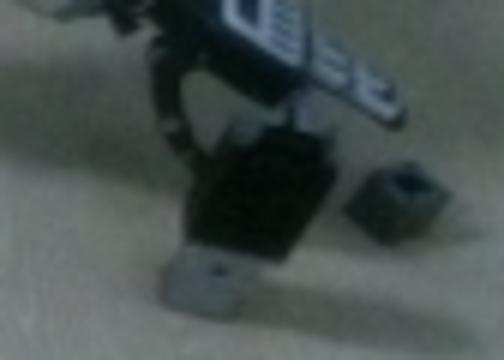

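Call:
{"method": "execute_actions", "body": {
  "actions": [
    [[0.0049,-0.0011,0,0,0,0,1,-0.35,0.35,0.35,-1,-1,0.3,-0.94,0,0,0,0,0,0,-1,-1,-1,-1,-1,-1,0,-0.8]]
  ]
}}

Call:
{"method": "execute_actions", "body": {
  "actions": [
    [[0.0033,-0.0007,0,0,0,0,1,-0.35,0.35,0.35,-1,-1,0.3,-0.94,0,0,0,0,0,0,-1,-1,-1,-1,-1,-1,0,-0.8]]
  ]
}}

Call:
{"method": "execute_actions", "body": {
  "actions": [
    [[0.0033,-0.0007,0,0,0,0,1,-0.35,0.35,0.35,-1,-1,0.3,-0.94,0,0,0,0,0,0,-1,-1,-1,-1,-1,-1,0,-0.8]]
  ]
}}

Scene clock: 3243.23 s.
left_arm: end_effector_position=(+0.6806, -0.1003, +0.0455) hand_measured=(+1.000, -0.352, +0.198, +0.148, -1.000, -1.000) hand_load_n=(+0.0, +10.0, +6.0, +4.5, +0.0, +0.0) hand_stopped_by=(target, target, force, force, target, target) hand_force_limit=0.30 hand_speed=-0.94 end_effector_quat_wxyz=(-0.569, +0.815, -0.081, +0.077) | right_arm: end_effector_position=(+1.0755, +0.5099, +0.3616) hand_measured=(-1.000, -1.000, -1.000, -1.000, -1.000, -1.000) hand_load_n=(+0.0, +0.0, +0.5, +0.0, +0.0, +0.0) hand_stopped_by=(target, target, target, target, target, target) hand_force_limit=0.00 hand_speed=-0.80 end_effector_quat_wxyz=(+0.059, +0.833, -0.550, +0.006)
Joint positions: left_arm=[-0.856 -1.177 2.407 -1.787 5.582 3.55] | right_arm=[0.277 -0.627 0.736 1.545 1.657 -3.266]
Joint torques (N m): left_arm=[15.82 -94.09 -57.66 0.62 7.09 5.47] | right_arm=[14.62 -262.82 -87.63 10.22 6.15 0.42]
Wrist force (N): left_arm=[-1.1 0.4 5.9] | right_arm=[0.0 0.3 1.0]
Wrist torque (N m): left_arm=[-0.60 0.51 -0.22] | right_arm=[0.00 0.00 0.03]
Wrist force, peak (N): left_arm=[-2.5 -0.1 6.1] | right_arm=[0.9 0.4 1.3]
Hand target: left_arm +0.6806, -0.1003, +0.0455; -0.569, +0.815, -0.081, +0.077 | right_arm +1.0755, +0.5099, +0.3616; +0.059, +0.833, -0.550, +0.006
Off the commanded pose: left_arm 0.000 m, 0 deg | right_arm 0.000 m, 0 deg.
Step readings (end_effector_position of left_arm | right_arm):
0: (+0.6776, -0.0996, +0.0455) | (+1.0755, +0.5099, +0.3616)
1: (+0.6776, -0.0996, +0.0455) | (+1.0755, +0.5099, +0.3616)
2: (+0.6780, -0.0997, +0.0455) | (+1.0755, +0.5099, +0.3616)
4: (+0.6791, -0.1000, +0.0455) | (+1.0755, +0.5099, +0.3616)
8: (+0.6802, -0.1002, +0.0455) | (+1.0755, +0.5099, +0.3616)
15: (+0.6805, -0.1003, +0.0455) | (+1.0755, +0.5099, +0.3616)

Scene clock: 3243.93 s.
left_arm: end_effector_position=(+0.6825, -0.1007, +0.0455) hand_measured=(+1.000, -0.352, +0.198, +0.148, -1.000, -1.000) hand_load_n=(+0.0, +9.5, +5.5, +5.0, +0.0, -0.5) hand_stopped_by=(target, target, force, force, target, target) hand_force_limit=0.30 hand_speed=-0.94 end_effector_quat_wxyz=(-0.569, +0.815, -0.081, +0.077) | right_arm: end_effector_position=(+1.0755, +0.5099, +0.3616) hand_measured=(-1.000, -1.000, -1.000, -1.000, -1.000, -1.000) hand_load_n=(+0.0, +0.0, +0.0, +0.0, +0.0, +0.0) hand_stopped_by=(target, target, target, target, target, target) hand_force_limit=0.00 hand_speed=-0.80 end_effector_quat_wxyz=(+0.059, +0.833, -0.550, +0.006)
Joint positions: left_arm=[-0.854 -1.175 2.405 -1.787 5.584 3.551] | right_arm=[0.277 -0.627 0.736 1.545 1.657 -3.266]
Joint torques (N m): left_arm=[16.41 -97.3 -63.4 -1.05 9.1 4.5] | right_arm=[11.23 -266.23 -86.85 10.35 5.68 0.05]
Wrist force (N): left_arm=[-7.1 -0.2 6.4] | right_arm=[0.3 0.5 1.1]
Wrist torque (N m): left_arm=[-0.59 0.51 -0.17] | right_arm=[0.04 -0.04 0.06]
Wrist force, peak (N): left_arm=[-7.6 -0.5 6.4] | right_arm=[0.0 0.1 1.4]
Hand target: left_arm +0.6825, -0.1007, +0.0455; -0.569, +0.815, -0.081, +0.077 | right_arm +1.0755, +0.5099, +0.3616; +0.059, +0.833, -0.550, +0.006
Off the commanded pose: left_arm 0.000 m, 0 deg | right_arm 0.000 m, 0 deg.
Step readings (end_effector_position of left_arm | right_arm):
0: (+0.6806, -0.1003, +0.0455) | (+1.0755, +0.5099, +0.3616)
1: (+0.6806, -0.1003, +0.0455) | (+1.0755, +0.5099, +0.3616)
2: (+0.6808, -0.1003, +0.0455) | (+1.0755, +0.5099, +0.3616)
4: (+0.6816, -0.1005, +0.0455) | (+1.0755, +0.5099, +0.3616)
8: (+0.6822, -0.1006, +0.0455) | (+1.0755, +0.5099, +0.3616)
15: (+0.6825, -0.1007, +0.0455) | (+1.0755, +0.5099, +0.3616)

Scene clock: 3244.63 s.
left_arm: end_effector_position=(+0.6845, -0.1011, +0.0455) hand_measured=(+1.000, -0.352, +0.198, +0.148, -1.000, -1.000) hand_load_n=(-3.5, +9.5, +4.5, +5.0, +0.0, +0.0) hand_stopped_by=(target, target, force, force, target, target) hand_force_limit=0.30 hand_speed=-0.94 end_effector_quat_wxyz=(-0.569, +0.815, -0.081, +0.077) | right_arm: end_effector_position=(+1.0755, +0.5099, +0.3616) hand_measured=(-1.000, -1.000, -1.000, -1.000, -1.000, -1.000) hand_load_n=(+0.0, +0.0, +0.0, +0.0, +0.0, +0.0) hand_stopped_by=(target, target, target, target, target, target) hand_force_limit=0.00 hand_speed=-0.80 end_effector_quat_wxyz=(+0.059, +0.833, -0.550, +0.006)
Joint positions: left_arm=[-0.852 -1.174 2.402 -1.787 5.585 3.553] | right_arm=[0.277 -0.627 0.736 1.545 1.657 -3.266]
Joint torques (N m): left_arm=[16.59 -94.87 -63.87 -0.67 9.17 4.1] | right_arm=[8.39 -266.35 -87.77 10.4 5.28 0.33]
Wrist force (N): left_arm=[-8.9 -0.4 6.1] | right_arm=[0.6 0.1 1.2]
Wrist torque (N m): left_arm=[-0.66 0.53 -0.12] | right_arm=[-0.04 -0.10 0.06]
Wrist force, peak (N): left_arm=[-10.1 -0.2 6.3] | right_arm=[0.0 0.8 1.4]
Hand target: left_arm +0.6845, -0.1011, +0.0455; -0.569, +0.815, -0.081, +0.077 | right_arm +1.0755, +0.5099, +0.3616; +0.059, +0.833, -0.550, +0.006
Off the commanded pose: left_arm 0.000 m, 0 deg | right_arm 0.000 m, 0 deg.
Step readings (end_effector_position of left_arm | right_arm):
0: (+0.6825, -0.1007, +0.0455) | (+1.0755, +0.5099, +0.3616)
1: (+0.6825, -0.1007, +0.0455) | (+1.0755, +0.5099, +0.3616)
2: (+0.6828, -0.1007, +0.0455) | (+1.0755, +0.5099, +0.3616)
4: (+0.6835, -0.1009, +0.0455) | (+1.0755, +0.5099, +0.3616)
8: (+0.6842, -0.1011, +0.0455) | (+1.0755, +0.5099, +0.3616)
15: (+0.6845, -0.1011, +0.0455) | (+1.0755, +0.5099, +0.3616)

Call:
{"method": "execute_actions", "body": {
  "actions": [
    [[-0.0041,0.0009,-0.0012,0,0,0,1,-0.35,0.35,0.35,-1,-1,0.3,-0.94,0,0,0,0,0,0,-1,-1,-1,-1,-1,-1,0,-0.8]]
  ]
}}

Call:
{"method": "execute_actions", "body": {
  "actions": [
    [[0.0025,-0.0006,0,0,0,0,1,-0.35,0.35,0.35,-1,-1,0.3,-0.94,0,0,0,0,0,0,-1,-1,-1,-1,-1,-1,0,-0.8]]
  ]
}}

Call:
{"method": "execute_actions", "body": {
  "actions": [
    [[0.0016,-0.0004,0,0,0,0,1,-0.35,0.35,0.35,-1,-1,0.3,-0.94,0,0,0,0,0,0,-1,-1,-1,-1,-1,-1,0,-0.8]]
  ]
}}

Scene clock: 3250.07 s.
left_arm: end_effector_position=(+0.6821, -0.1006, +0.0448) hand_measured=(+1.000, -0.352, +0.198, +0.148, -1.000, -1.000) hand_load_n=(-1.0, +10.0, +5.0, +4.5, +0.0, +0.5) hand_stopped_by=(target, target, force, force, target, target) hand_force_limit=0.30 hand_speed=-0.94 end_effector_quat_wxyz=(-0.569, +0.815, -0.081, +0.077) | right_arm: end_effector_position=(+1.0755, +0.5099, +0.3616) hand_measured=(-1.000, -1.000, -1.000, -1.000, -1.000, -1.000) hand_load_n=(+0.0, -0.5, +0.0, +0.0, +0.0, +0.0) hand_stopped_by=(target, target, target, target, target, target) hand_force_limit=0.00 hand_speed=-0.80 end_effector_quat_wxyz=(+0.059, +0.833, -0.550, +0.006)
Joint positions: left_arm=[-0.855 -1.174 2.405 -1.788 5.584 3.551] | right_arm=[0.277 -0.627 0.736 1.545 1.657 -3.266]
Joint torques (N m): left_arm=[-26.92 -143.83 -16.58 -5.9 -1.98 -2.36] | right_arm=[14.03 -265.92 -85.95 10.71 5.27 0.13]
Wrist force (N): left_arm=[-0.7 0.5 6.2] | right_arm=[0.2 0.7 1.1]
Wrist torque (N m): left_arm=[-0.59 0.44 -0.20] | right_arm=[0.07 -0.03 0.06]
Wrist force, peak (N): left_arm=[-10.0 -0.2 6.1] | right_arm=[0.2 0.7 1.4]
Hand target: left_arm +0.6821, -0.1006, +0.0448; -0.569, +0.815, -0.081, +0.077 | right_arm +1.0755, +0.5099, +0.3616; +0.059, +0.833, -0.550, +0.006
Off the commanded pose: left_arm 0.000 m, 0 deg | right_arm 0.000 m, 0 deg.
Step readings (end_effector_position of left_arm | right_arm):
0: (+0.6845, -0.1011, +0.0455) | (+1.0755, +0.5099, +0.3616)
1: (+0.6845, -0.1011, +0.0455) | (+1.0755, +0.5099, +0.3616)
2: (+0.6844, -0.1011, +0.0455) | (+1.0755, +0.5099, +0.3616)
4: (+0.6835, -0.1009, +0.0452) | (+1.0755, +0.5099, +0.3616)
8: (+0.6826, -0.1007, +0.0449) | (+1.0755, +0.5099, +0.3616)
15: (+0.6821, -0.1006, +0.0448) | (+1.0755, +0.5099, +0.3616)

Scene clock: 3250.77 s.
left_arm: end_effector_position=(+0.6836, -0.1009, +0.0448) hand_measured=(+1.000, -0.352, +0.198, +0.148, -1.000, -1.000) hand_load_n=(-1.0, +10.0, +5.5, +4.5, +0.0, +0.0) hand_stopped_by=(target, target, force, force, target, target) hand_force_limit=0.30 hand_speed=-0.94 end_effector_quat_wxyz=(-0.569, +0.815, -0.081, +0.077) | right_arm: end_effector_position=(+1.0755, +0.5099, +0.3616) hand_measured=(-1.000, -1.000, -1.000, -1.000, -1.000, -1.000) hand_load_n=(+0.0, +0.0, +0.0, +0.0, +0.0, +0.0) hand_stopped_by=(target, target, target, target, target, target) hand_force_limit=0.00 hand_speed=-0.80 end_effector_quat_wxyz=(+0.059, +0.833, -0.550, +0.006)
Joint positions: left_arm=[-0.853 -1.174 2.403 -1.788 5.585 3.552] | right_arm=[0.277 -0.627 0.736 1.545 1.657 -3.266]
Joint torques (N m): left_arm=[18.26 -94.76 -56.76 0.06 6.7 3.36] | right_arm=[10.13 -266.51 -86.83 10.43 5.5 0.17]
Wrist force (N): left_arm=[-1.6 0.2 6.0] | right_arm=[0.4 0.3 0.8]
Wrist torque (N m): left_arm=[-0.65 0.59 -0.23] | right_arm=[0.01 -0.05 0.06]
Wrist force, peak (N): left_arm=[-1.8 0.5 6.0] | right_arm=[0.4 0.6 1.4]
Hand target: left_arm +0.6836, -0.1009, +0.0448; -0.569, +0.815, -0.081, +0.077 | right_arm +1.0755, +0.5099, +0.3616; +0.059, +0.833, -0.550, +0.006
Off the commanded pose: left_arm 0.000 m, 0 deg | right_arm 0.000 m, 0 deg.
Step readings (end_effector_position of left_arm | right_arm):
0: (+0.6821, -0.1006, +0.0448) | (+1.0755, +0.5099, +0.3616)
1: (+0.6821, -0.1006, +0.0448) | (+1.0755, +0.5099, +0.3616)
2: (+0.6821, -0.1006, +0.0448) | (+1.0755, +0.5099, +0.3616)
4: (+0.6826, -0.1007, +0.0448) | (+1.0755, +0.5099, +0.3616)
8: (+0.6832, -0.1009, +0.0448) | (+1.0755, +0.5099, +0.3616)
15: (+0.6835, -0.1010, +0.0448) | (+1.0755, +0.5099, +0.3616)

Scene clock: 3251.47 s.
left_arm: end_effector_position=(+0.6845, -0.1012, +0.0448) hand_measured=(+1.000, -0.352, +0.198, +0.148, -1.000, -1.000) hand_load_n=(-1.0, +10.0, +5.5, +4.5, +0.0, +0.0) hand_stopped_by=(target, target, force, force, target, target) hand_force_limit=0.30 hand_speed=-0.94 end_effector_quat_wxyz=(-0.569, +0.815, -0.081, +0.077) | right_arm: end_effector_position=(+1.0755, +0.5099, +0.3616) hand_measured=(-1.000, -1.000, -1.000, -1.000, -1.000, -1.000) hand_load_n=(+0.5, +0.0, +0.0, +0.0, +0.0, +0.0) hand_stopped_by=(target, target, target, target, target, target) hand_force_limit=0.00 hand_speed=-0.80 end_effector_quat_wxyz=(+0.059, +0.833, -0.550, +0.006)
Joint positions: left_arm=[-0.853 -1.173 2.402 -1.788 5.585 3.553] | right_arm=[0.277 -0.627 0.736 1.545 1.657 -3.266]
Joint torques (N m): left_arm=[16.44 -96.12 -57.07 1.3 7.18 3.96] | right_arm=[10.9 -261.34 -89.41 10.26 6.35 0.39]
Wrist force (N): left_arm=[-1.5 -0.1 5.7] | right_arm=[0.6 0.6 1.0]
Wrist torque (N m): left_arm=[-0.68 0.56 -0.22] | right_arm=[0.05 -0.10 0.08]
Wrist force, peak (N): left_arm=[-1.4 0.3 6.3] | right_arm=[0.5 0.9 1.0]
Hand target: left_arm +0.6845, -0.1012, +0.0448; -0.569, +0.815, -0.081, +0.077 | right_arm +1.0755, +0.5099, +0.3616; +0.059, +0.833, -0.550, +0.006
Off the commanded pose: left_arm 0.000 m, 0 deg | right_arm 0.000 m, 0 deg.
Step readings (end_effector_position of left_arm | right_arm):
0: (+0.6836, -0.1009, +0.0448) | (+1.0755, +0.5099, +0.3616)
1: (+0.6836, -0.1009, +0.0448) | (+1.0755, +0.5099, +0.3616)
2: (+0.6837, -0.1010, +0.0448) | (+1.0755, +0.5099, +0.3616)
4: (+0.6840, -0.1011, +0.0448) | (+1.0755, +0.5099, +0.3616)
8: (+0.6844, -0.1011, +0.0448) | (+1.0755, +0.5099, +0.3616)
15: (+0.6845, -0.1012, +0.0448) | (+1.0755, +0.5099, +0.3616)

Call:
{"method": "execute_actions", "body": {
  "actions": [
    [[0.0025,-0.0006,0,0,0,0,1,-0.35,0.35,0.35,-1,-1,0.3,-0.94,0,0,0,0,0,0,-1,-1,-1,-1,-1,-1,0,-0.8]]
  ]
}}

Call:
{"method": "execute_actions", "body": {
  "actions": [
    [[0.0025,-0.0006,0,0,0,0,1,-0.35,0.35,0.35,-1,-1,0.3,-0.94,0,0,0,0,0,0,-1,-1,-1,-1,-1,-1,0,-0.8]]
  ]
}}

Call:
{"method": "execute_actions", "body": {
  "actions": [
    [[0.0025,-0.0006,0,0,0,0,1,-0.35,0.35,0.35,-1,-1,0.3,-0.94,0,0,0,0,0,0,-1,-1,-1,-1,-1,-1,0,-0.8]]
  ]
}}

Scene clock: 3254.70 s.
left_arm: end_effector_position=(+0.6860, -0.1015, +0.0448) hand_measured=(+1.000, -0.352, +0.198, +0.148, -1.000, -1.000) hand_load_n=(-1.0, +9.5, +5.0, +4.5, +0.0, +0.0) hand_stopped_by=(target, target, force, force, target, target) hand_force_limit=0.30 hand_speed=-0.94 end_effector_quat_wxyz=(-0.569, +0.815, -0.081, +0.077) | right_arm: end_effector_position=(+1.0755, +0.5099, +0.3616) hand_measured=(-1.000, -1.000, -1.000, -1.000, -1.000, -1.000) hand_load_n=(+0.0, +0.0, +0.0, +0.0, +0.0, +0.0) hand_stopped_by=(target, target, target, target, target, target) hand_force_limit=0.00 hand_speed=-0.80 end_effector_quat_wxyz=(+0.059, +0.833, -0.550, +0.006)
Joint positions: left_arm=[-0.851 -1.172 2.4 -1.788 5.587 3.554] | right_arm=[0.277 -0.627 0.736 1.545 1.657 -3.266]
Joint torques (N m): left_arm=[15.88 -96.7 -57.4 1.12 7.36 4.62] | right_arm=[13.11 -264.96 -87.36 9.95 5.49 0.75]
Wrist force (N): left_arm=[-1.6 0.1 5.9] | right_arm=[0.4 0.4 1.0]
Wrist torque (N m): left_arm=[-0.66 0.57 -0.23] | right_arm=[0.03 -0.06 0.06]
Wrist force, peak (N): left_arm=[-1.4 0.5 6.4] | right_arm=[0.5 0.8 1.3]
Hand target: left_arm +0.6860, -0.1015, +0.0448; -0.569, +0.815, -0.081, +0.077 | right_arm +1.0755, +0.5099, +0.3616; +0.059, +0.833, -0.550, +0.006
Off the commanded pose: left_arm 0.000 m, 0 deg | right_arm 0.000 m, 0 deg.
Step readings (end_effector_position of left_arm | right_arm):
0: (+0.6845, -0.1012, +0.0448) | (+1.0755, +0.5099, +0.3616)
1: (+0.6845, -0.1012, +0.0448) | (+1.0755, +0.5099, +0.3616)
2: (+0.6847, -0.1012, +0.0448) | (+1.0755, +0.5099, +0.3616)
4: (+0.6853, -0.1014, +0.0448) | (+1.0755, +0.5099, +0.3616)
8: (+0.6858, -0.1015, +0.0448) | (+1.0755, +0.5099, +0.3616)
15: (+0.6860, -0.1015, +0.0448) | (+1.0755, +0.5099, +0.3616)

Scene clock: 3255.40 s.
left_arm: end_effector_position=(+0.6875, -0.1019, +0.0448) hand_measured=(+1.000, -0.352, +0.198, +0.148, -1.000, -1.000) hand_load_n=(-1.0, +9.5, +5.5, +4.5, -0.5, -0.5) hand_stopped_by=(target, target, force, force, target, target) hand_force_limit=0.30 hand_speed=-0.94 end_effector_quat_wxyz=(-0.569, +0.815, -0.081, +0.077) | right_arm: end_effector_position=(+1.0755, +0.5099, +0.3616) hand_measured=(-1.000, -1.000, -1.000, -1.000, -1.000, -1.000) hand_load_n=(+0.0, +0.0, +0.0, -0.5, +0.0, -0.5) hand_stopped_by=(target, target, target, target, target, target) hand_force_limit=0.00 hand_speed=-0.80 end_effector_quat_wxyz=(+0.059, +0.833, -0.550, +0.006)
Joint positions: left_arm=[-0.85 -1.171 2.398 -1.788 5.588 3.555] | right_arm=[0.277 -0.627 0.736 1.545 1.657 -3.266]
Joint torques (N m): left_arm=[17.5 -97.56 -55.36 1.2 6.75 5.16] | right_arm=[13.55 -258.63 -87.97 11.01 5.69 0.53]
Wrist force (N): left_arm=[-1.5 0.1 6.1] | right_arm=[0.1 0.6 0.9]
Wrist torque (N m): left_arm=[-0.66 0.56 -0.22] | right_arm=[0.06 -0.01 0.05]
Wrist force, peak (N): left_arm=[-1.6 0.0 6.5] | right_arm=[0.1 0.8 1.4]
Hand target: left_arm +0.6875, -0.1019, +0.0448; -0.569, +0.815, -0.081, +0.077 | right_arm +1.0755, +0.5099, +0.3616; +0.059, +0.833, -0.550, +0.006
Off the commanded pose: left_arm 0.000 m, 0 deg | right_arm 0.000 m, 0 deg.
Step readings (end_effector_position of left_arm | right_arm):
0: (+0.6860, -0.1015, +0.0448) | (+1.0755, +0.5099, +0.3616)
1: (+0.6860, -0.1015, +0.0448) | (+1.0755, +0.5099, +0.3616)
2: (+0.6862, -0.1016, +0.0448) | (+1.0755, +0.5099, +0.3616)
4: (+0.6867, -0.1017, +0.0448) | (+1.0755, +0.5099, +0.3616)
8: (+0.6873, -0.1018, +0.0448) | (+1.0755, +0.5099, +0.3616)
15: (+0.6875, -0.1019, +0.0448) | (+1.0755, +0.5099, +0.3616)

Scene clock: 3256.10 s.
left_arm: end_effector_position=(+0.6890, -0.1023, +0.0448) hand_measured=(+1.000, -0.352, +0.198, +0.148, -1.000, -1.000) hand_load_n=(-1.5, +10.0, +5.5, +4.5, +0.0, +0.0) hand_stopped_by=(target, target, force, force, target, target) hand_force_limit=0.30 hand_speed=-0.94 end_effector_quat_wxyz=(-0.569, +0.815, -0.081, +0.077) | right_arm: end_effector_position=(+1.0755, +0.5099, +0.3616) hand_measured=(-1.000, -1.000, -1.000, -1.000, -1.000, -1.000) hand_load_n=(+0.0, +0.0, +0.5, +0.0, +0.0, +0.0) hand_stopped_by=(target, target, target, target, target, target) hand_force_limit=0.00 hand_speed=-0.80 end_effector_quat_wxyz=(+0.059, +0.833, -0.550, +0.006)
Joint positions: left_arm=[-0.849 -1.17 2.396 -1.788 5.589 3.556] | right_arm=[0.277 -0.627 0.736 1.545 1.657 -3.266]
Joint torques (N m): left_arm=[15.87 -93.72 -57.8 1.36 6.89 5.3] | right_arm=[9.85 -263.3 -88.75 10.35 5.69 0.86]
Wrist force (N): left_arm=[-1.5 0.3 6.4] | right_arm=[0.4 0.5 0.7]
Wrist torque (N m): left_arm=[-0.66 0.56 -0.22] | right_arm=[0.05 -0.05 0.07]
Wrist force, peak (N): left_arm=[-2.0 0.2 6.3] | right_arm=[0.7 0.3 1.5]
Hand target: left_arm +0.6890, -0.1023, +0.0448; -0.569, +0.815, -0.081, +0.077 | right_arm +1.0755, +0.5099, +0.3616; +0.059, +0.833, -0.550, +0.006
Off the commanded pose: left_arm 0.000 m, 0 deg | right_arm 0.000 m, 0 deg.
Step readings (end_effector_position of left_arm | right_arm):
0: (+0.6875, -0.1019, +0.0448) | (+1.0755, +0.5099, +0.3616)
1: (+0.6875, -0.1019, +0.0448) | (+1.0755, +0.5099, +0.3616)
2: (+0.6877, -0.1019, +0.0448) | (+1.0755, +0.5099, +0.3616)
4: (+0.6883, -0.1021, +0.0448) | (+1.0755, +0.5099, +0.3616)
8: (+0.6888, -0.1022, +0.0448) | (+1.0755, +0.5099, +0.3616)
15: (+0.6890, -0.1023, +0.0448) | (+1.0755, +0.5099, +0.3616)

Call:
{"method": "execute_actions", "body": {
  "actions": [
    [[0.0016,-0.0004,0,0,0,0,1,-0.35,0.35,0.35,-1,-1,0.3,-0.94,0,0,0,0,0,0,-1,-1,-1,-1,-1,-1,0,-0.8]]
  ]
}}

Call:
{"method": "execute_actions", "body": {
  "actions": [
    [[0.0016,-0.0004,0,0,0,0,1,-0.35,0.35,0.35,-1,-1,0.3,-0.94,0,0,0,0,0,0,-1,-1,-1,-1,-1,-1,0,-0.8]]
  ]
}}

Call:
{"method": "execute_actions", "body": {
  "actions": [
    [[0.0016,-0.0004,0,0,0,0,1,-0.35,0.35,0.35,-1,-1,0.3,-0.94,0,0,0,0,0,0,-1,-1,-1,-1,-1,-1,0,-0.8]]
  ]
}}

Scene clock: 3259.63 s.
left_arm: end_effector_position=(+0.6900, -0.1025, +0.0448) hand_measured=(+1.000, -0.352, +0.198, +0.148, -1.000, -1.000) hand_load_n=(-1.0, +10.0, +5.0, +4.5, +0.0, +0.0) hand_stopped_by=(target, target, force, force, target, target) hand_force_limit=0.30 hand_speed=-0.94 end_effector_quat_wxyz=(-0.569, +0.815, -0.081, +0.077) | right_arm: end_effector_position=(+1.0755, +0.5099, +0.3616) hand_measured=(-1.000, -1.000, -1.000, -1.000, -1.000, -1.000) hand_load_n=(+0.0, +0.0, +0.0, +0.0, +0.0, +0.0) hand_stopped_by=(target, target, target, target, target, target) hand_force_limit=0.00 hand_speed=-0.80 end_effector_quat_wxyz=(+0.059, +0.833, -0.550, +0.006)
Joint positions: left_arm=[-0.848 -1.17 2.395 -1.787 5.589 3.557] | right_arm=[0.277 -0.627 0.736 1.545 1.657 -3.266]
Joint torques (N m): left_arm=[18.32 -96.26 -57.47 1 7 5.8] | right_arm=[10.42 -262.99 -89.73 10.14 5.52 -0.33]
Wrist force (N): left_arm=[-2.0 0.2 6.1] | right_arm=[0.5 0.9 0.9]
Wrist torque (N m): left_arm=[-0.67 0.63 -0.24] | right_arm=[0.11 -0.07 0.08]
Wrist force, peak (N): left_arm=[-2.1 0.5 6.3] | right_arm=[0.6 0.6 1.2]
Hand target: left_arm +0.6900, -0.1025, +0.0448; -0.569, +0.815, -0.081, +0.077 | right_arm +1.0755, +0.5099, +0.3616; +0.059, +0.833, -0.550, +0.006
Off the commanded pose: left_arm 0.000 m, 0 deg | right_arm 0.000 m, 0 deg.
Step readings (end_effector_position of left_arm | right_arm):
0: (+0.6890, -0.1023, +0.0448) | (+1.0755, +0.5099, +0.3616)
1: (+0.6890, -0.1023, +0.0448) | (+1.0755, +0.5099, +0.3616)
2: (+0.6891, -0.1023, +0.0448) | (+1.0755, +0.5099, +0.3616)
4: (+0.6895, -0.1024, +0.0448) | (+1.0755, +0.5099, +0.3616)
8: (+0.6898, -0.1025, +0.0448) | (+1.0755, +0.5099, +0.3616)
15: (+0.6900, -0.1025, +0.0448) | (+1.0755, +0.5099, +0.3616)

Scene clock: 3260.33 s.
left_arm: end_effector_position=(+0.6909, -0.1027, +0.0448) hand_measured=(+1.000, -0.352, +0.198, +0.148, -1.000, -1.000) hand_load_n=(-1.0, +10.0, +5.5, +4.0, +0.0, +0.0) hand_stopped_by=(target, target, force, force, target, target) hand_force_limit=0.30 hand_speed=-0.94 end_effector_quat_wxyz=(-0.569, +0.815, -0.081, +0.077) | right_arm: end_effector_position=(+1.0755, +0.5099, +0.3616) hand_measured=(-1.000, -1.000, -1.000, -1.000, -1.000, -1.000) hand_load_n=(+0.0, +0.0, +0.0, +0.0, +0.0, +0.0) hand_stopped_by=(target, target, target, target, target, target) hand_force_limit=0.00 hand_speed=-0.80 end_effector_quat_wxyz=(+0.059, +0.833, -0.550, +0.006)
Joint positions: left_arm=[-0.847 -1.169 2.394 -1.787 5.59 3.557] | right_arm=[0.277 -0.627 0.736 1.545 1.657 -3.266]
Joint torques (N m): left_arm=[18.05 -96.76 -57.06 1.83 7.08 5.33] | right_arm=[7.94 -265.88 -86.89 10.36 5.84 0.23]
Wrist force (N): left_arm=[-1.7 0.2 6.3] | right_arm=[0.3 0.6 0.6]
Wrist torque (N m): left_arm=[-0.67 0.57 -0.22] | right_arm=[0.07 -0.03 0.06]
Wrist force, peak (N): left_arm=[-1.4 0.1 6.5] | right_arm=[0.4 0.7 1.3]
Hand target: left_arm +0.6909, -0.1027, +0.0448; -0.569, +0.815, -0.081, +0.077 | right_arm +1.0755, +0.5099, +0.3616; +0.059, +0.833, -0.550, +0.006
Off the commanded pose: left_arm 0.000 m, 0 deg | right_arm 0.000 m, 0 deg.
Step readings (end_effector_position of left_arm | right_arm):
0: (+0.6900, -0.1025, +0.0448) | (+1.0755, +0.5099, +0.3616)
1: (+0.6900, -0.1025, +0.0448) | (+1.0755, +0.5099, +0.3616)
2: (+0.6901, -0.1025, +0.0448) | (+1.0755, +0.5099, +0.3616)
4: (+0.6905, -0.1026, +0.0448) | (+1.0755, +0.5099, +0.3616)
8: (+0.6908, -0.1027, +0.0448) | (+1.0755, +0.5099, +0.3616)
15: (+0.6909, -0.1027, +0.0448) | (+1.0755, +0.5099, +0.3616)

Scene clock: 3261.03 s.
left_arm: end_effector_position=(+0.6919, -0.1030, +0.0448) hand_measured=(+1.000, -0.352, +0.198, +0.148, -1.000, -1.000) hand_load_n=(-1.0, +9.5, +5.5, +4.5, +0.0, +0.0) hand_stopped_by=(target, target, force, force, target, target) hand_force_limit=0.30 hand_speed=-0.94 end_effector_quat_wxyz=(-0.569, +0.815, -0.081, +0.077) | right_arm: end_effector_position=(+1.0755, +0.5099, +0.3616) hand_measured=(-1.000, -1.000, -1.000, -1.000, -1.000, -1.000) hand_load_n=(+0.0, +0.0, +0.0, +0.0, +0.0, +0.0) hand_stopped_by=(target, target, target, target, target, target) hand_force_limit=0.00 hand_speed=-0.80 end_effector_quat_wxyz=(+0.059, +0.833, -0.550, +0.006)
Joint positions: left_arm=[-0.846 -1.168 2.393 -1.787 5.591 3.558] | right_arm=[0.277 -0.627 0.736 1.545 1.657 -3.266]
Joint torques (N m): left_arm=[17.94 -97.39 -56.86 1.36 6.63 4.68] | right_arm=[11.82 -265.09 -86.54 10.37 6.02 0.47]
Wrist force (N): left_arm=[-1.6 0.4 5.9] | right_arm=[0.7 0.6 0.8]
Wrist torque (N m): left_arm=[-0.61 0.53 -0.21] | right_arm=[0.07 -0.10 0.09]
Wrist force, peak (N): left_arm=[-1.7 -0.1 6.6] | right_arm=[0.4 1.0 1.2]
Hand target: left_arm +0.6919, -0.1030, +0.0448; -0.569, +0.815, -0.081, +0.077 | right_arm +1.0755, +0.5099, +0.3616; +0.059, +0.833, -0.550, +0.006
Off the commanded pose: left_arm 0.000 m, 0 deg | right_arm 0.000 m, 0 deg.
Step readings (end_effector_position of left_arm | right_arm):
0: (+0.6909, -0.1027, +0.0448) | (+1.0755, +0.5099, +0.3616)
1: (+0.6909, -0.1027, +0.0448) | (+1.0755, +0.5099, +0.3616)
2: (+0.6911, -0.1028, +0.0448) | (+1.0755, +0.5099, +0.3616)
4: (+0.6914, -0.1029, +0.0448) | (+1.0755, +0.5099, +0.3616)
8: (+0.6918, -0.1029, +0.0448) | (+1.0755, +0.5099, +0.3616)
15: (+0.6919, -0.1030, +0.0448) | (+1.0755, +0.5099, +0.3616)

Call:
{"method": "execute_actions", "body": {
  "actions": [
    [[0.0016,-0.0004,0,0,0,0,1,-0.35,0.35,0.35,-1,-1,0.3,-0.94,0,0,0,0,0,0,-1,-1,-1,-1,-1,-1,0,-0.8]]
  ]
}}

Call:
{"method": "execute_actions", "body": {
  "actions": [
    [[0.0016,-0.0004,0,0,0,0,1,-0.35,0.35,0.35,-1,-1,0.3,-0.94,0,0,0,0,0,0,-1,-1,-1,-1,-1,-1,0,-0.8]]
  ]
}}

Call:
{"method": "execute_actions", "body": {
  "actions": [
    [[0.0016,-0.0004,0,0,0,0,1,-0.35,0.35,0.35,-1,-1,0.3,-0.94,0,0,0,0,0,0,-1,-1,-1,-1,-1,-1,0,-0.8]]
  ]
}}

Scene clock: 3264.10 s.
left_arm: end_effector_position=(+0.6929, -0.1032, +0.0448) hand_measured=(+1.000, -0.352, +0.198, +0.148, -1.000, -1.000) hand_load_n=(-1.0, +10.0, +5.5, +4.5, +0.0, +0.0) hand_stopped_by=(target, target, force, force, target, target) hand_force_limit=0.30 hand_speed=-0.94 end_effector_quat_wxyz=(-0.569, +0.815, -0.081, +0.077) | right_arm: end_effector_position=(+1.0755, +0.5099, +0.3616) hand_measured=(-1.000, -1.000, -1.000, -1.000, -1.000, -1.000) hand_load_n=(+0.0, +0.0, +0.0, +0.0, +0.0, +0.0) hand_stopped_by=(target, target, target, target, target, target) hand_force_limit=0.00 hand_speed=-0.80 end_effector_quat_wxyz=(+0.059, +0.833, -0.550, +0.006)
Joint positions: left_arm=[-0.845 -1.168 2.392 -1.787 5.592 3.559] | right_arm=[0.277 -0.627 0.736 1.545 1.657 -3.266]
Joint torques (N m): left_arm=[15.58 -97.8 -58.06 1.41 6.69 4.96] | right_arm=[11.12 -264.95 -88.69 9.75 5.96 0.69]
Wrist force (N): left_arm=[-1.3 0.2 6.4] | right_arm=[0.3 0.6 1.0]
Wrist torque (N m): left_arm=[-0.65 0.47 -0.18] | right_arm=[0.05 -0.05 0.06]
Wrist force, peak (N): left_arm=[-1.6 0.2 6.7] | right_arm=[0.5 0.3 1.5]
Hand target: left_arm +0.6929, -0.1032, +0.0448; -0.569, +0.815, -0.081, +0.077 | right_arm +1.0755, +0.5099, +0.3616; +0.059, +0.833, -0.550, +0.006
Off the commanded pose: left_arm 0.000 m, 0 deg | right_arm 0.000 m, 0 deg.
Step readings (end_effector_position of left_arm | right_arm):
0: (+0.6919, -0.1030, +0.0448) | (+1.0755, +0.5099, +0.3616)
1: (+0.6919, -0.1030, +0.0448) | (+1.0755, +0.5099, +0.3616)
2: (+0.6920, -0.1030, +0.0448) | (+1.0755, +0.5099, +0.3616)
4: (+0.6924, -0.1031, +0.0448) | (+1.0755, +0.5099, +0.3616)
8: (+0.6927, -0.1032, +0.0448) | (+1.0755, +0.5099, +0.3616)
15: (+0.6928, -0.1032, +0.0448) | (+1.0755, +0.5099, +0.3616)

Scene clock: 3264.80 s.
left_arm: end_effector_position=(+0.6938, -0.1035, +0.0448) hand_measured=(+1.000, -0.352, +0.198, +0.148, -1.000, -1.000) hand_load_n=(-1.0, +10.0, +5.5, +4.0, +0.0, +0.0) hand_stopped_by=(target, target, force, force, target, target) hand_force_limit=0.30 hand_speed=-0.94 end_effector_quat_wxyz=(-0.569, +0.815, -0.081, +0.077) | right_arm: end_effector_position=(+1.0755, +0.5099, +0.3616) hand_measured=(-1.000, -1.000, -1.000, -1.000, -1.000, -1.000) hand_load_n=(+0.0, +0.0, +0.0, +0.0, +0.0, +0.0) hand_stopped_by=(target, target, target, target, target, target) hand_force_limit=0.00 hand_speed=-0.80 end_effector_quat_wxyz=(+0.059, +0.833, -0.550, +0.006)
Joint positions: left_arm=[-0.844 -1.167 2.39 -1.787 5.592 3.56] | right_arm=[0.277 -0.627 0.736 1.545 1.657 -3.266]
Joint torques (N m): left_arm=[16.88 -98.36 -59.3 0.88 7.81 4.99] | right_arm=[12.42 -266.04 -87.45 10.4 5.52 0.88]
Wrist force (N): left_arm=[-2.7 0.2 6.4] | right_arm=[0.5 0.8 1.0]
Wrist torque (N m): left_arm=[-0.65 0.55 -0.21] | right_arm=[0.09 -0.07 0.07]
Wrist force, peak (N): left_arm=[-2.7 -0.1 6.6] | right_arm=[0.5 0.8 1.0]
Hand target: left_arm +0.6938, -0.1035, +0.0448; -0.569, +0.815, -0.081, +0.077 | right_arm +1.0755, +0.5099, +0.3616; +0.059, +0.833, -0.550, +0.006
Off the commanded pose: left_arm 0.000 m, 0 deg | right_arm 0.000 m, 0 deg.
Step readings (end_effector_position of left_arm | right_arm):
0: (+0.6929, -0.1032, +0.0448) | (+1.0755, +0.5099, +0.3616)
1: (+0.6929, -0.1032, +0.0448) | (+1.0755, +0.5099, +0.3616)
2: (+0.6930, -0.1032, +0.0448) | (+1.0755, +0.5099, +0.3616)
4: (+0.6933, -0.1033, +0.0448) | (+1.0755, +0.5099, +0.3616)
8: (+0.6937, -0.1034, +0.0448) | (+1.0755, +0.5099, +0.3616)
15: (+0.6938, -0.1035, +0.0448) | (+1.0755, +0.5099, +0.3616)

Scene clock: 3265.50 s.
left_arm: end_effector_position=(+0.6948, -0.1037, +0.0448) hand_measured=(+1.000, -0.352, +0.198, +0.148, -1.000, -1.000) hand_load_n=(-0.5, +9.5, +5.5, +4.5, +0.0, +0.0) hand_stopped_by=(target, target, force, force, target, target) hand_force_limit=0.30 hand_speed=-0.94 end_effector_quat_wxyz=(-0.569, +0.815, -0.081, +0.077) | right_arm: end_effector_position=(+1.0755, +0.5099, +0.3616) hand_measured=(-1.000, -1.000, -1.000, -1.000, -1.000, -1.000) hand_load_n=(+0.0, +0.0, +0.0, +0.0, +0.0, +0.0) hand_stopped_by=(target, target, target, target, target, target) hand_force_limit=0.00 hand_speed=-0.80 end_effector_quat_wxyz=(+0.059, +0.833, -0.550, +0.006)
Joint positions: left_arm=[-0.844 -1.167 2.389 -1.787 5.593 3.56] | right_arm=[0.277 -0.627 0.736 1.545 1.657 -3.266]
Joint torques (N m): left_arm=[17.41 -96.91 -59.61 0.44 8.14 5.07] | right_arm=[8.97 -266.42 -87.23 9.45 5.16 0.26]
Wrist force (N): left_arm=[-5.2 0.1 6.3] | right_arm=[0.4 0.6 1.0]
Wrist torque (N m): left_arm=[-0.59 0.52 -0.19] | right_arm=[0.05 -0.06 0.07]
Wrist force, peak (N): left_arm=[-6.0 -0.1 6.3] | right_arm=[0.3 0.3 1.5]
Hand target: left_arm +0.6948, -0.1037, +0.0448; -0.569, +0.815, -0.081, +0.077 | right_arm +1.0755, +0.5099, +0.3616; +0.059, +0.833, -0.550, +0.006
Off the commanded pose: left_arm 0.000 m, 0 deg | right_arm 0.000 m, 0 deg.
Step readings (end_effector_position of left_arm | right_arm):
0: (+0.6938, -0.1035, +0.0448) | (+1.0755, +0.5099, +0.3616)
1: (+0.6938, -0.1035, +0.0448) | (+1.0755, +0.5099, +0.3616)
2: (+0.6939, -0.1035, +0.0448) | (+1.0755, +0.5099, +0.3616)
4: (+0.6943, -0.1036, +0.0448) | (+1.0755, +0.5099, +0.3616)
8: (+0.6946, -0.1037, +0.0448) | (+1.0755, +0.5099, +0.3616)
15: (+0.6948, -0.1037, +0.0448) | (+1.0755, +0.5099, +0.3616)

Call:
{"method": "execute_actions", "body": {
  "actions": [
    [[0,0,0.00083,0,0,0,1,-0.35,0.35,0.35,-1,-1,0.3,-0.94,0,0,0,0,0,0,-1,-1,-1,-1,-1,-1,0,-0.8]]
  ],
  "cameras": ["cam_high"]
}}

Scene clock: 3282.83 s.
left_arm: end_effector_position=(+0.6948, -0.1037, +0.0453) hand_measured=(+1.000, -0.352, +0.198, +0.148, -1.000, -1.000) hand_load_n=(-1.0, +9.5, +5.0, +4.5, +0.0, +0.0) hand_stopped_by=(target, target, force, force, target, target) hand_force_limit=0.30 hand_speed=-0.94 end_effector_quat_wxyz=(-0.569, +0.815, -0.081, +0.077) | right_arm: end_effector_position=(+1.0755, +0.5099, +0.3616) hand_measured=(-1.000, -1.000, -1.000, -1.000, -1.000, -1.000) hand_load_n=(+0.0, +0.0, +0.0, +0.0, +0.0, +0.0) hand_stopped_by=(target, target, target, target, target, target) hand_force_limit=0.00 hand_speed=-0.80 end_effector_quat_wxyz=(+0.059, +0.833, -0.550, +0.006)
Joint positions: left_arm=[-0.844 -1.167 2.389 -1.786 5.593 3.56] | right_arm=[0.277 -0.627 0.736 1.545 1.657 -3.266]
Joint torques (N m): left_arm=[15.82 -145.53 -60.23 0.81 7.6 4.73] | right_arm=[9.26 -266.1 -90.61 9.85 6 0.15]
Wrist force (N): left_arm=[-4.2 0.4 5.9] | right_arm=[0.2 0.4 1.3]
Wrist torque (N m): left_arm=[-0.59 0.49 -0.19] | right_arm=[-0.01 -0.04 0.05]
Wrist force, peak (N): left_arm=[-5.9 -0.2 6.8] | right_arm=[0.5 0.6 1.4]
Hand target: left_arm +0.6948, -0.1037, +0.0453; -0.569, +0.815, -0.081, +0.077 | right_arm +1.0755, +0.5099, +0.3616; +0.059, +0.833, -0.550, +0.006
Off the commanded pose: left_arm 0.000 m, 0 deg | right_arm 0.000 m, 0 deg.
Step readings (end_effector_position of left_arm | right_arm):
0: (+0.6948, -0.1037, +0.0448) | (+1.0755, +0.5099, +0.3616)
1: (+0.6948, -0.1037, +0.0448) | (+1.0755, +0.5099, +0.3616)
2: (+0.6948, -0.1037, +0.0448) | (+1.0755, +0.5099, +0.3616)
4: (+0.6948, -0.1037, +0.0449) | (+1.0755, +0.5099, +0.3616)
8: (+0.6948, -0.1037, +0.0451) | (+1.0755, +0.5099, +0.3616)
15: (+0.6948, -0.1037, +0.0452) | (+1.0755, +0.5099, +0.3616)

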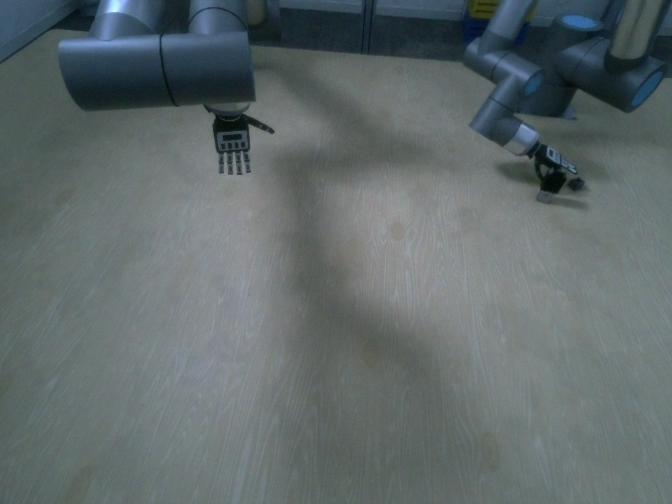

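Call:
{"method": "execute_actions", "body": {
  "actions": [
    [[0,0,0.00083,0,0,0,1,-0.35,0.35,0.35,-1,-1,0.3,-0.94,0,0,0,0,0,0,-1,-1,-1,-1,-1,-1,0,-0.8]]
  ]
}}

Call:
{"method": "zoom_image", "body": {
  "camera": "cam_high",
  "region": [510, 150, 594, 210]
}}

Scene clock: 3285.17 s.
left_arm: end_effector_position=(+0.6948, -0.1037, +0.0458) hand_measured=(+1.000, -0.352, +0.198, +0.148, -1.000, -1.000) hand_load_n=(-0.5, +9.0, +5.0, +4.5, +0.0, +0.0) hand_stopped_by=(target, target, force, force, target, target) hand_force_limit=0.30 hand_speed=-0.94 end_effector_quat_wxyz=(-0.569, +0.815, -0.081, +0.077) | right_arm: end_effector_position=(+1.0755, +0.5099, +0.3616) hand_measured=(-1.000, -1.000, -1.000, -1.000, -1.000, -1.000) hand_load_n=(+0.0, +0.0, +0.0, -0.5, +0.0, +0.0) hand_stopped_by=(target, target, target, target, target, target) hand_force_limit=0.00 hand_speed=-0.80 end_effector_quat_wxyz=(+0.059, +0.833, -0.550, +0.006)
Joint positions: left_arm=[-0.844 -1.168 2.389 -1.785 5.593 3.56] | right_arm=[0.277 -0.627 0.736 1.545 1.657 -3.266]
Joint torques (N m): left_arm=[16.68 -146.95 -58.36 0.84 6.34 4.4] | right_arm=[12.92 -262.33 -88.19 10.45 5.15 0.31]
Wrist force (N): left_arm=[-3.6 0.6 6.6] | right_arm=[0.2 0.5 1.2]
Wrist torque (N m): left_arm=[-0.66 0.53 -0.18] | right_arm=[0.02 -0.04 0.05]
Wrist force, peak (N): left_arm=[-4.4 0.0 6.8] | right_arm=[0.4 0.8 1.4]
Hand target: left_arm +0.6948, -0.1037, +0.0458; -0.569, +0.815, -0.081, +0.077 | right_arm +1.0755, +0.5099, +0.3616; +0.059, +0.833, -0.550, +0.006
Off the commanded pose: left_arm 0.000 m, 0 deg | right_arm 0.000 m, 0 deg.
Step readings (end_effector_position of left_arm | right_arm):
0: (+0.6948, -0.1037, +0.0453) | (+1.0755, +0.5099, +0.3616)
1: (+0.6948, -0.1037, +0.0453) | (+1.0755, +0.5099, +0.3616)
2: (+0.6948, -0.1037, +0.0453) | (+1.0755, +0.5099, +0.3616)
4: (+0.6948, -0.1037, +0.0455) | (+1.0755, +0.5099, +0.3616)
8: (+0.6948, -0.1037, +0.0457) | (+1.0755, +0.5099, +0.3616)
15: (+0.6948, -0.1037, +0.0458) | (+1.0755, +0.5099, +0.3616)

Scaled by 6.000.
This view is cut from an older image: the scene may have changed since it was taken.

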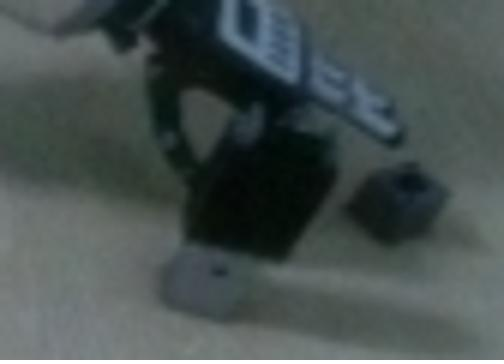

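Call:
{"method": "execute_actions", "body": {
  "actions": [
    [[0.0008,-0.0002,0,0,0,0,1,-0.35,0.35,0.35,-1,-1,0.3,-0.94,0,0,0,0,0,0,-1,-1,-1,-1,-1,-1,0,-0.8]]
  ]
}}

Scene clock: 3287.83 s.
left_arm: end_effector_position=(+0.6953, -0.1038, +0.0458) hand_measured=(+1.000, -0.352, +0.198, +0.148, -1.000, -1.000) hand_load_n=(-1.5, +9.5, +4.5, +4.5, +0.0, +0.0) hand_stopped_by=(target, target, force, force, target, target) hand_force_limit=0.30 hand_speed=-0.94 end_effector_quat_wxyz=(-0.569, +0.815, -0.081, +0.077) | right_arm: end_effector_position=(+1.0755, +0.5099, +0.3616) hand_measured=(-1.000, -1.000, -1.000, -1.000, -1.000, -1.000) hand_load_n=(+0.0, +0.0, +0.0, +0.0, +0.0, +0.0) hand_stopped_by=(target, target, target, target, target, target) hand_force_limit=0.00 hand_speed=-0.80 end_effector_quat_wxyz=(+0.059, +0.833, -0.550, +0.006)
Joint positions: left_arm=[-0.843 -1.168 2.388 -1.785 5.593 3.561] | right_arm=[0.277 -0.627 0.736 1.545 1.657 -3.266]
Joint torques (N m): left_arm=[16.03 -97.73 -64.33 -0.47 8.99 4.68] | right_arm=[11.43 -265.18 -89.45 10.29 5.87 0.77]
Wrist force (N): left_arm=[-7.6 -0.4 6.1] | right_arm=[0.2 0.7 0.7]
Wrist torque (N m): left_arm=[-0.67 0.61 -0.18] | right_arm=[0.09 -0.02 0.07]
Wrist force, peak (N): left_arm=[-7.6 -0.4 6.1] | right_arm=[0.5 0.8 1.3]
Hand target: left_arm +0.6953, -0.1038, +0.0458; -0.569, +0.815, -0.081, +0.077 | right_arm +1.0755, +0.5099, +0.3616; +0.059, +0.833, -0.550, +0.006
Off the commanded pose: left_arm 0.000 m, 0 deg | right_arm 0.000 m, 0 deg.
Step readings (end_effector_position of left_arm | right_arm):
0: (+0.6948, -0.1037, +0.0458) | (+1.0755, +0.5099, +0.3616)
1: (+0.6948, -0.1037, +0.0458) | (+1.0755, +0.5099, +0.3616)
2: (+0.6948, -0.1037, +0.0458) | (+1.0755, +0.5099, +0.3616)
4: (+0.6950, -0.1038, +0.0458) | (+1.0755, +0.5099, +0.3616)
8: (+0.6952, -0.1038, +0.0459) | (+1.0755, +0.5099, +0.3616)
15: (+0.6953, -0.1038, +0.0458) | (+1.0755, +0.5099, +0.3616)


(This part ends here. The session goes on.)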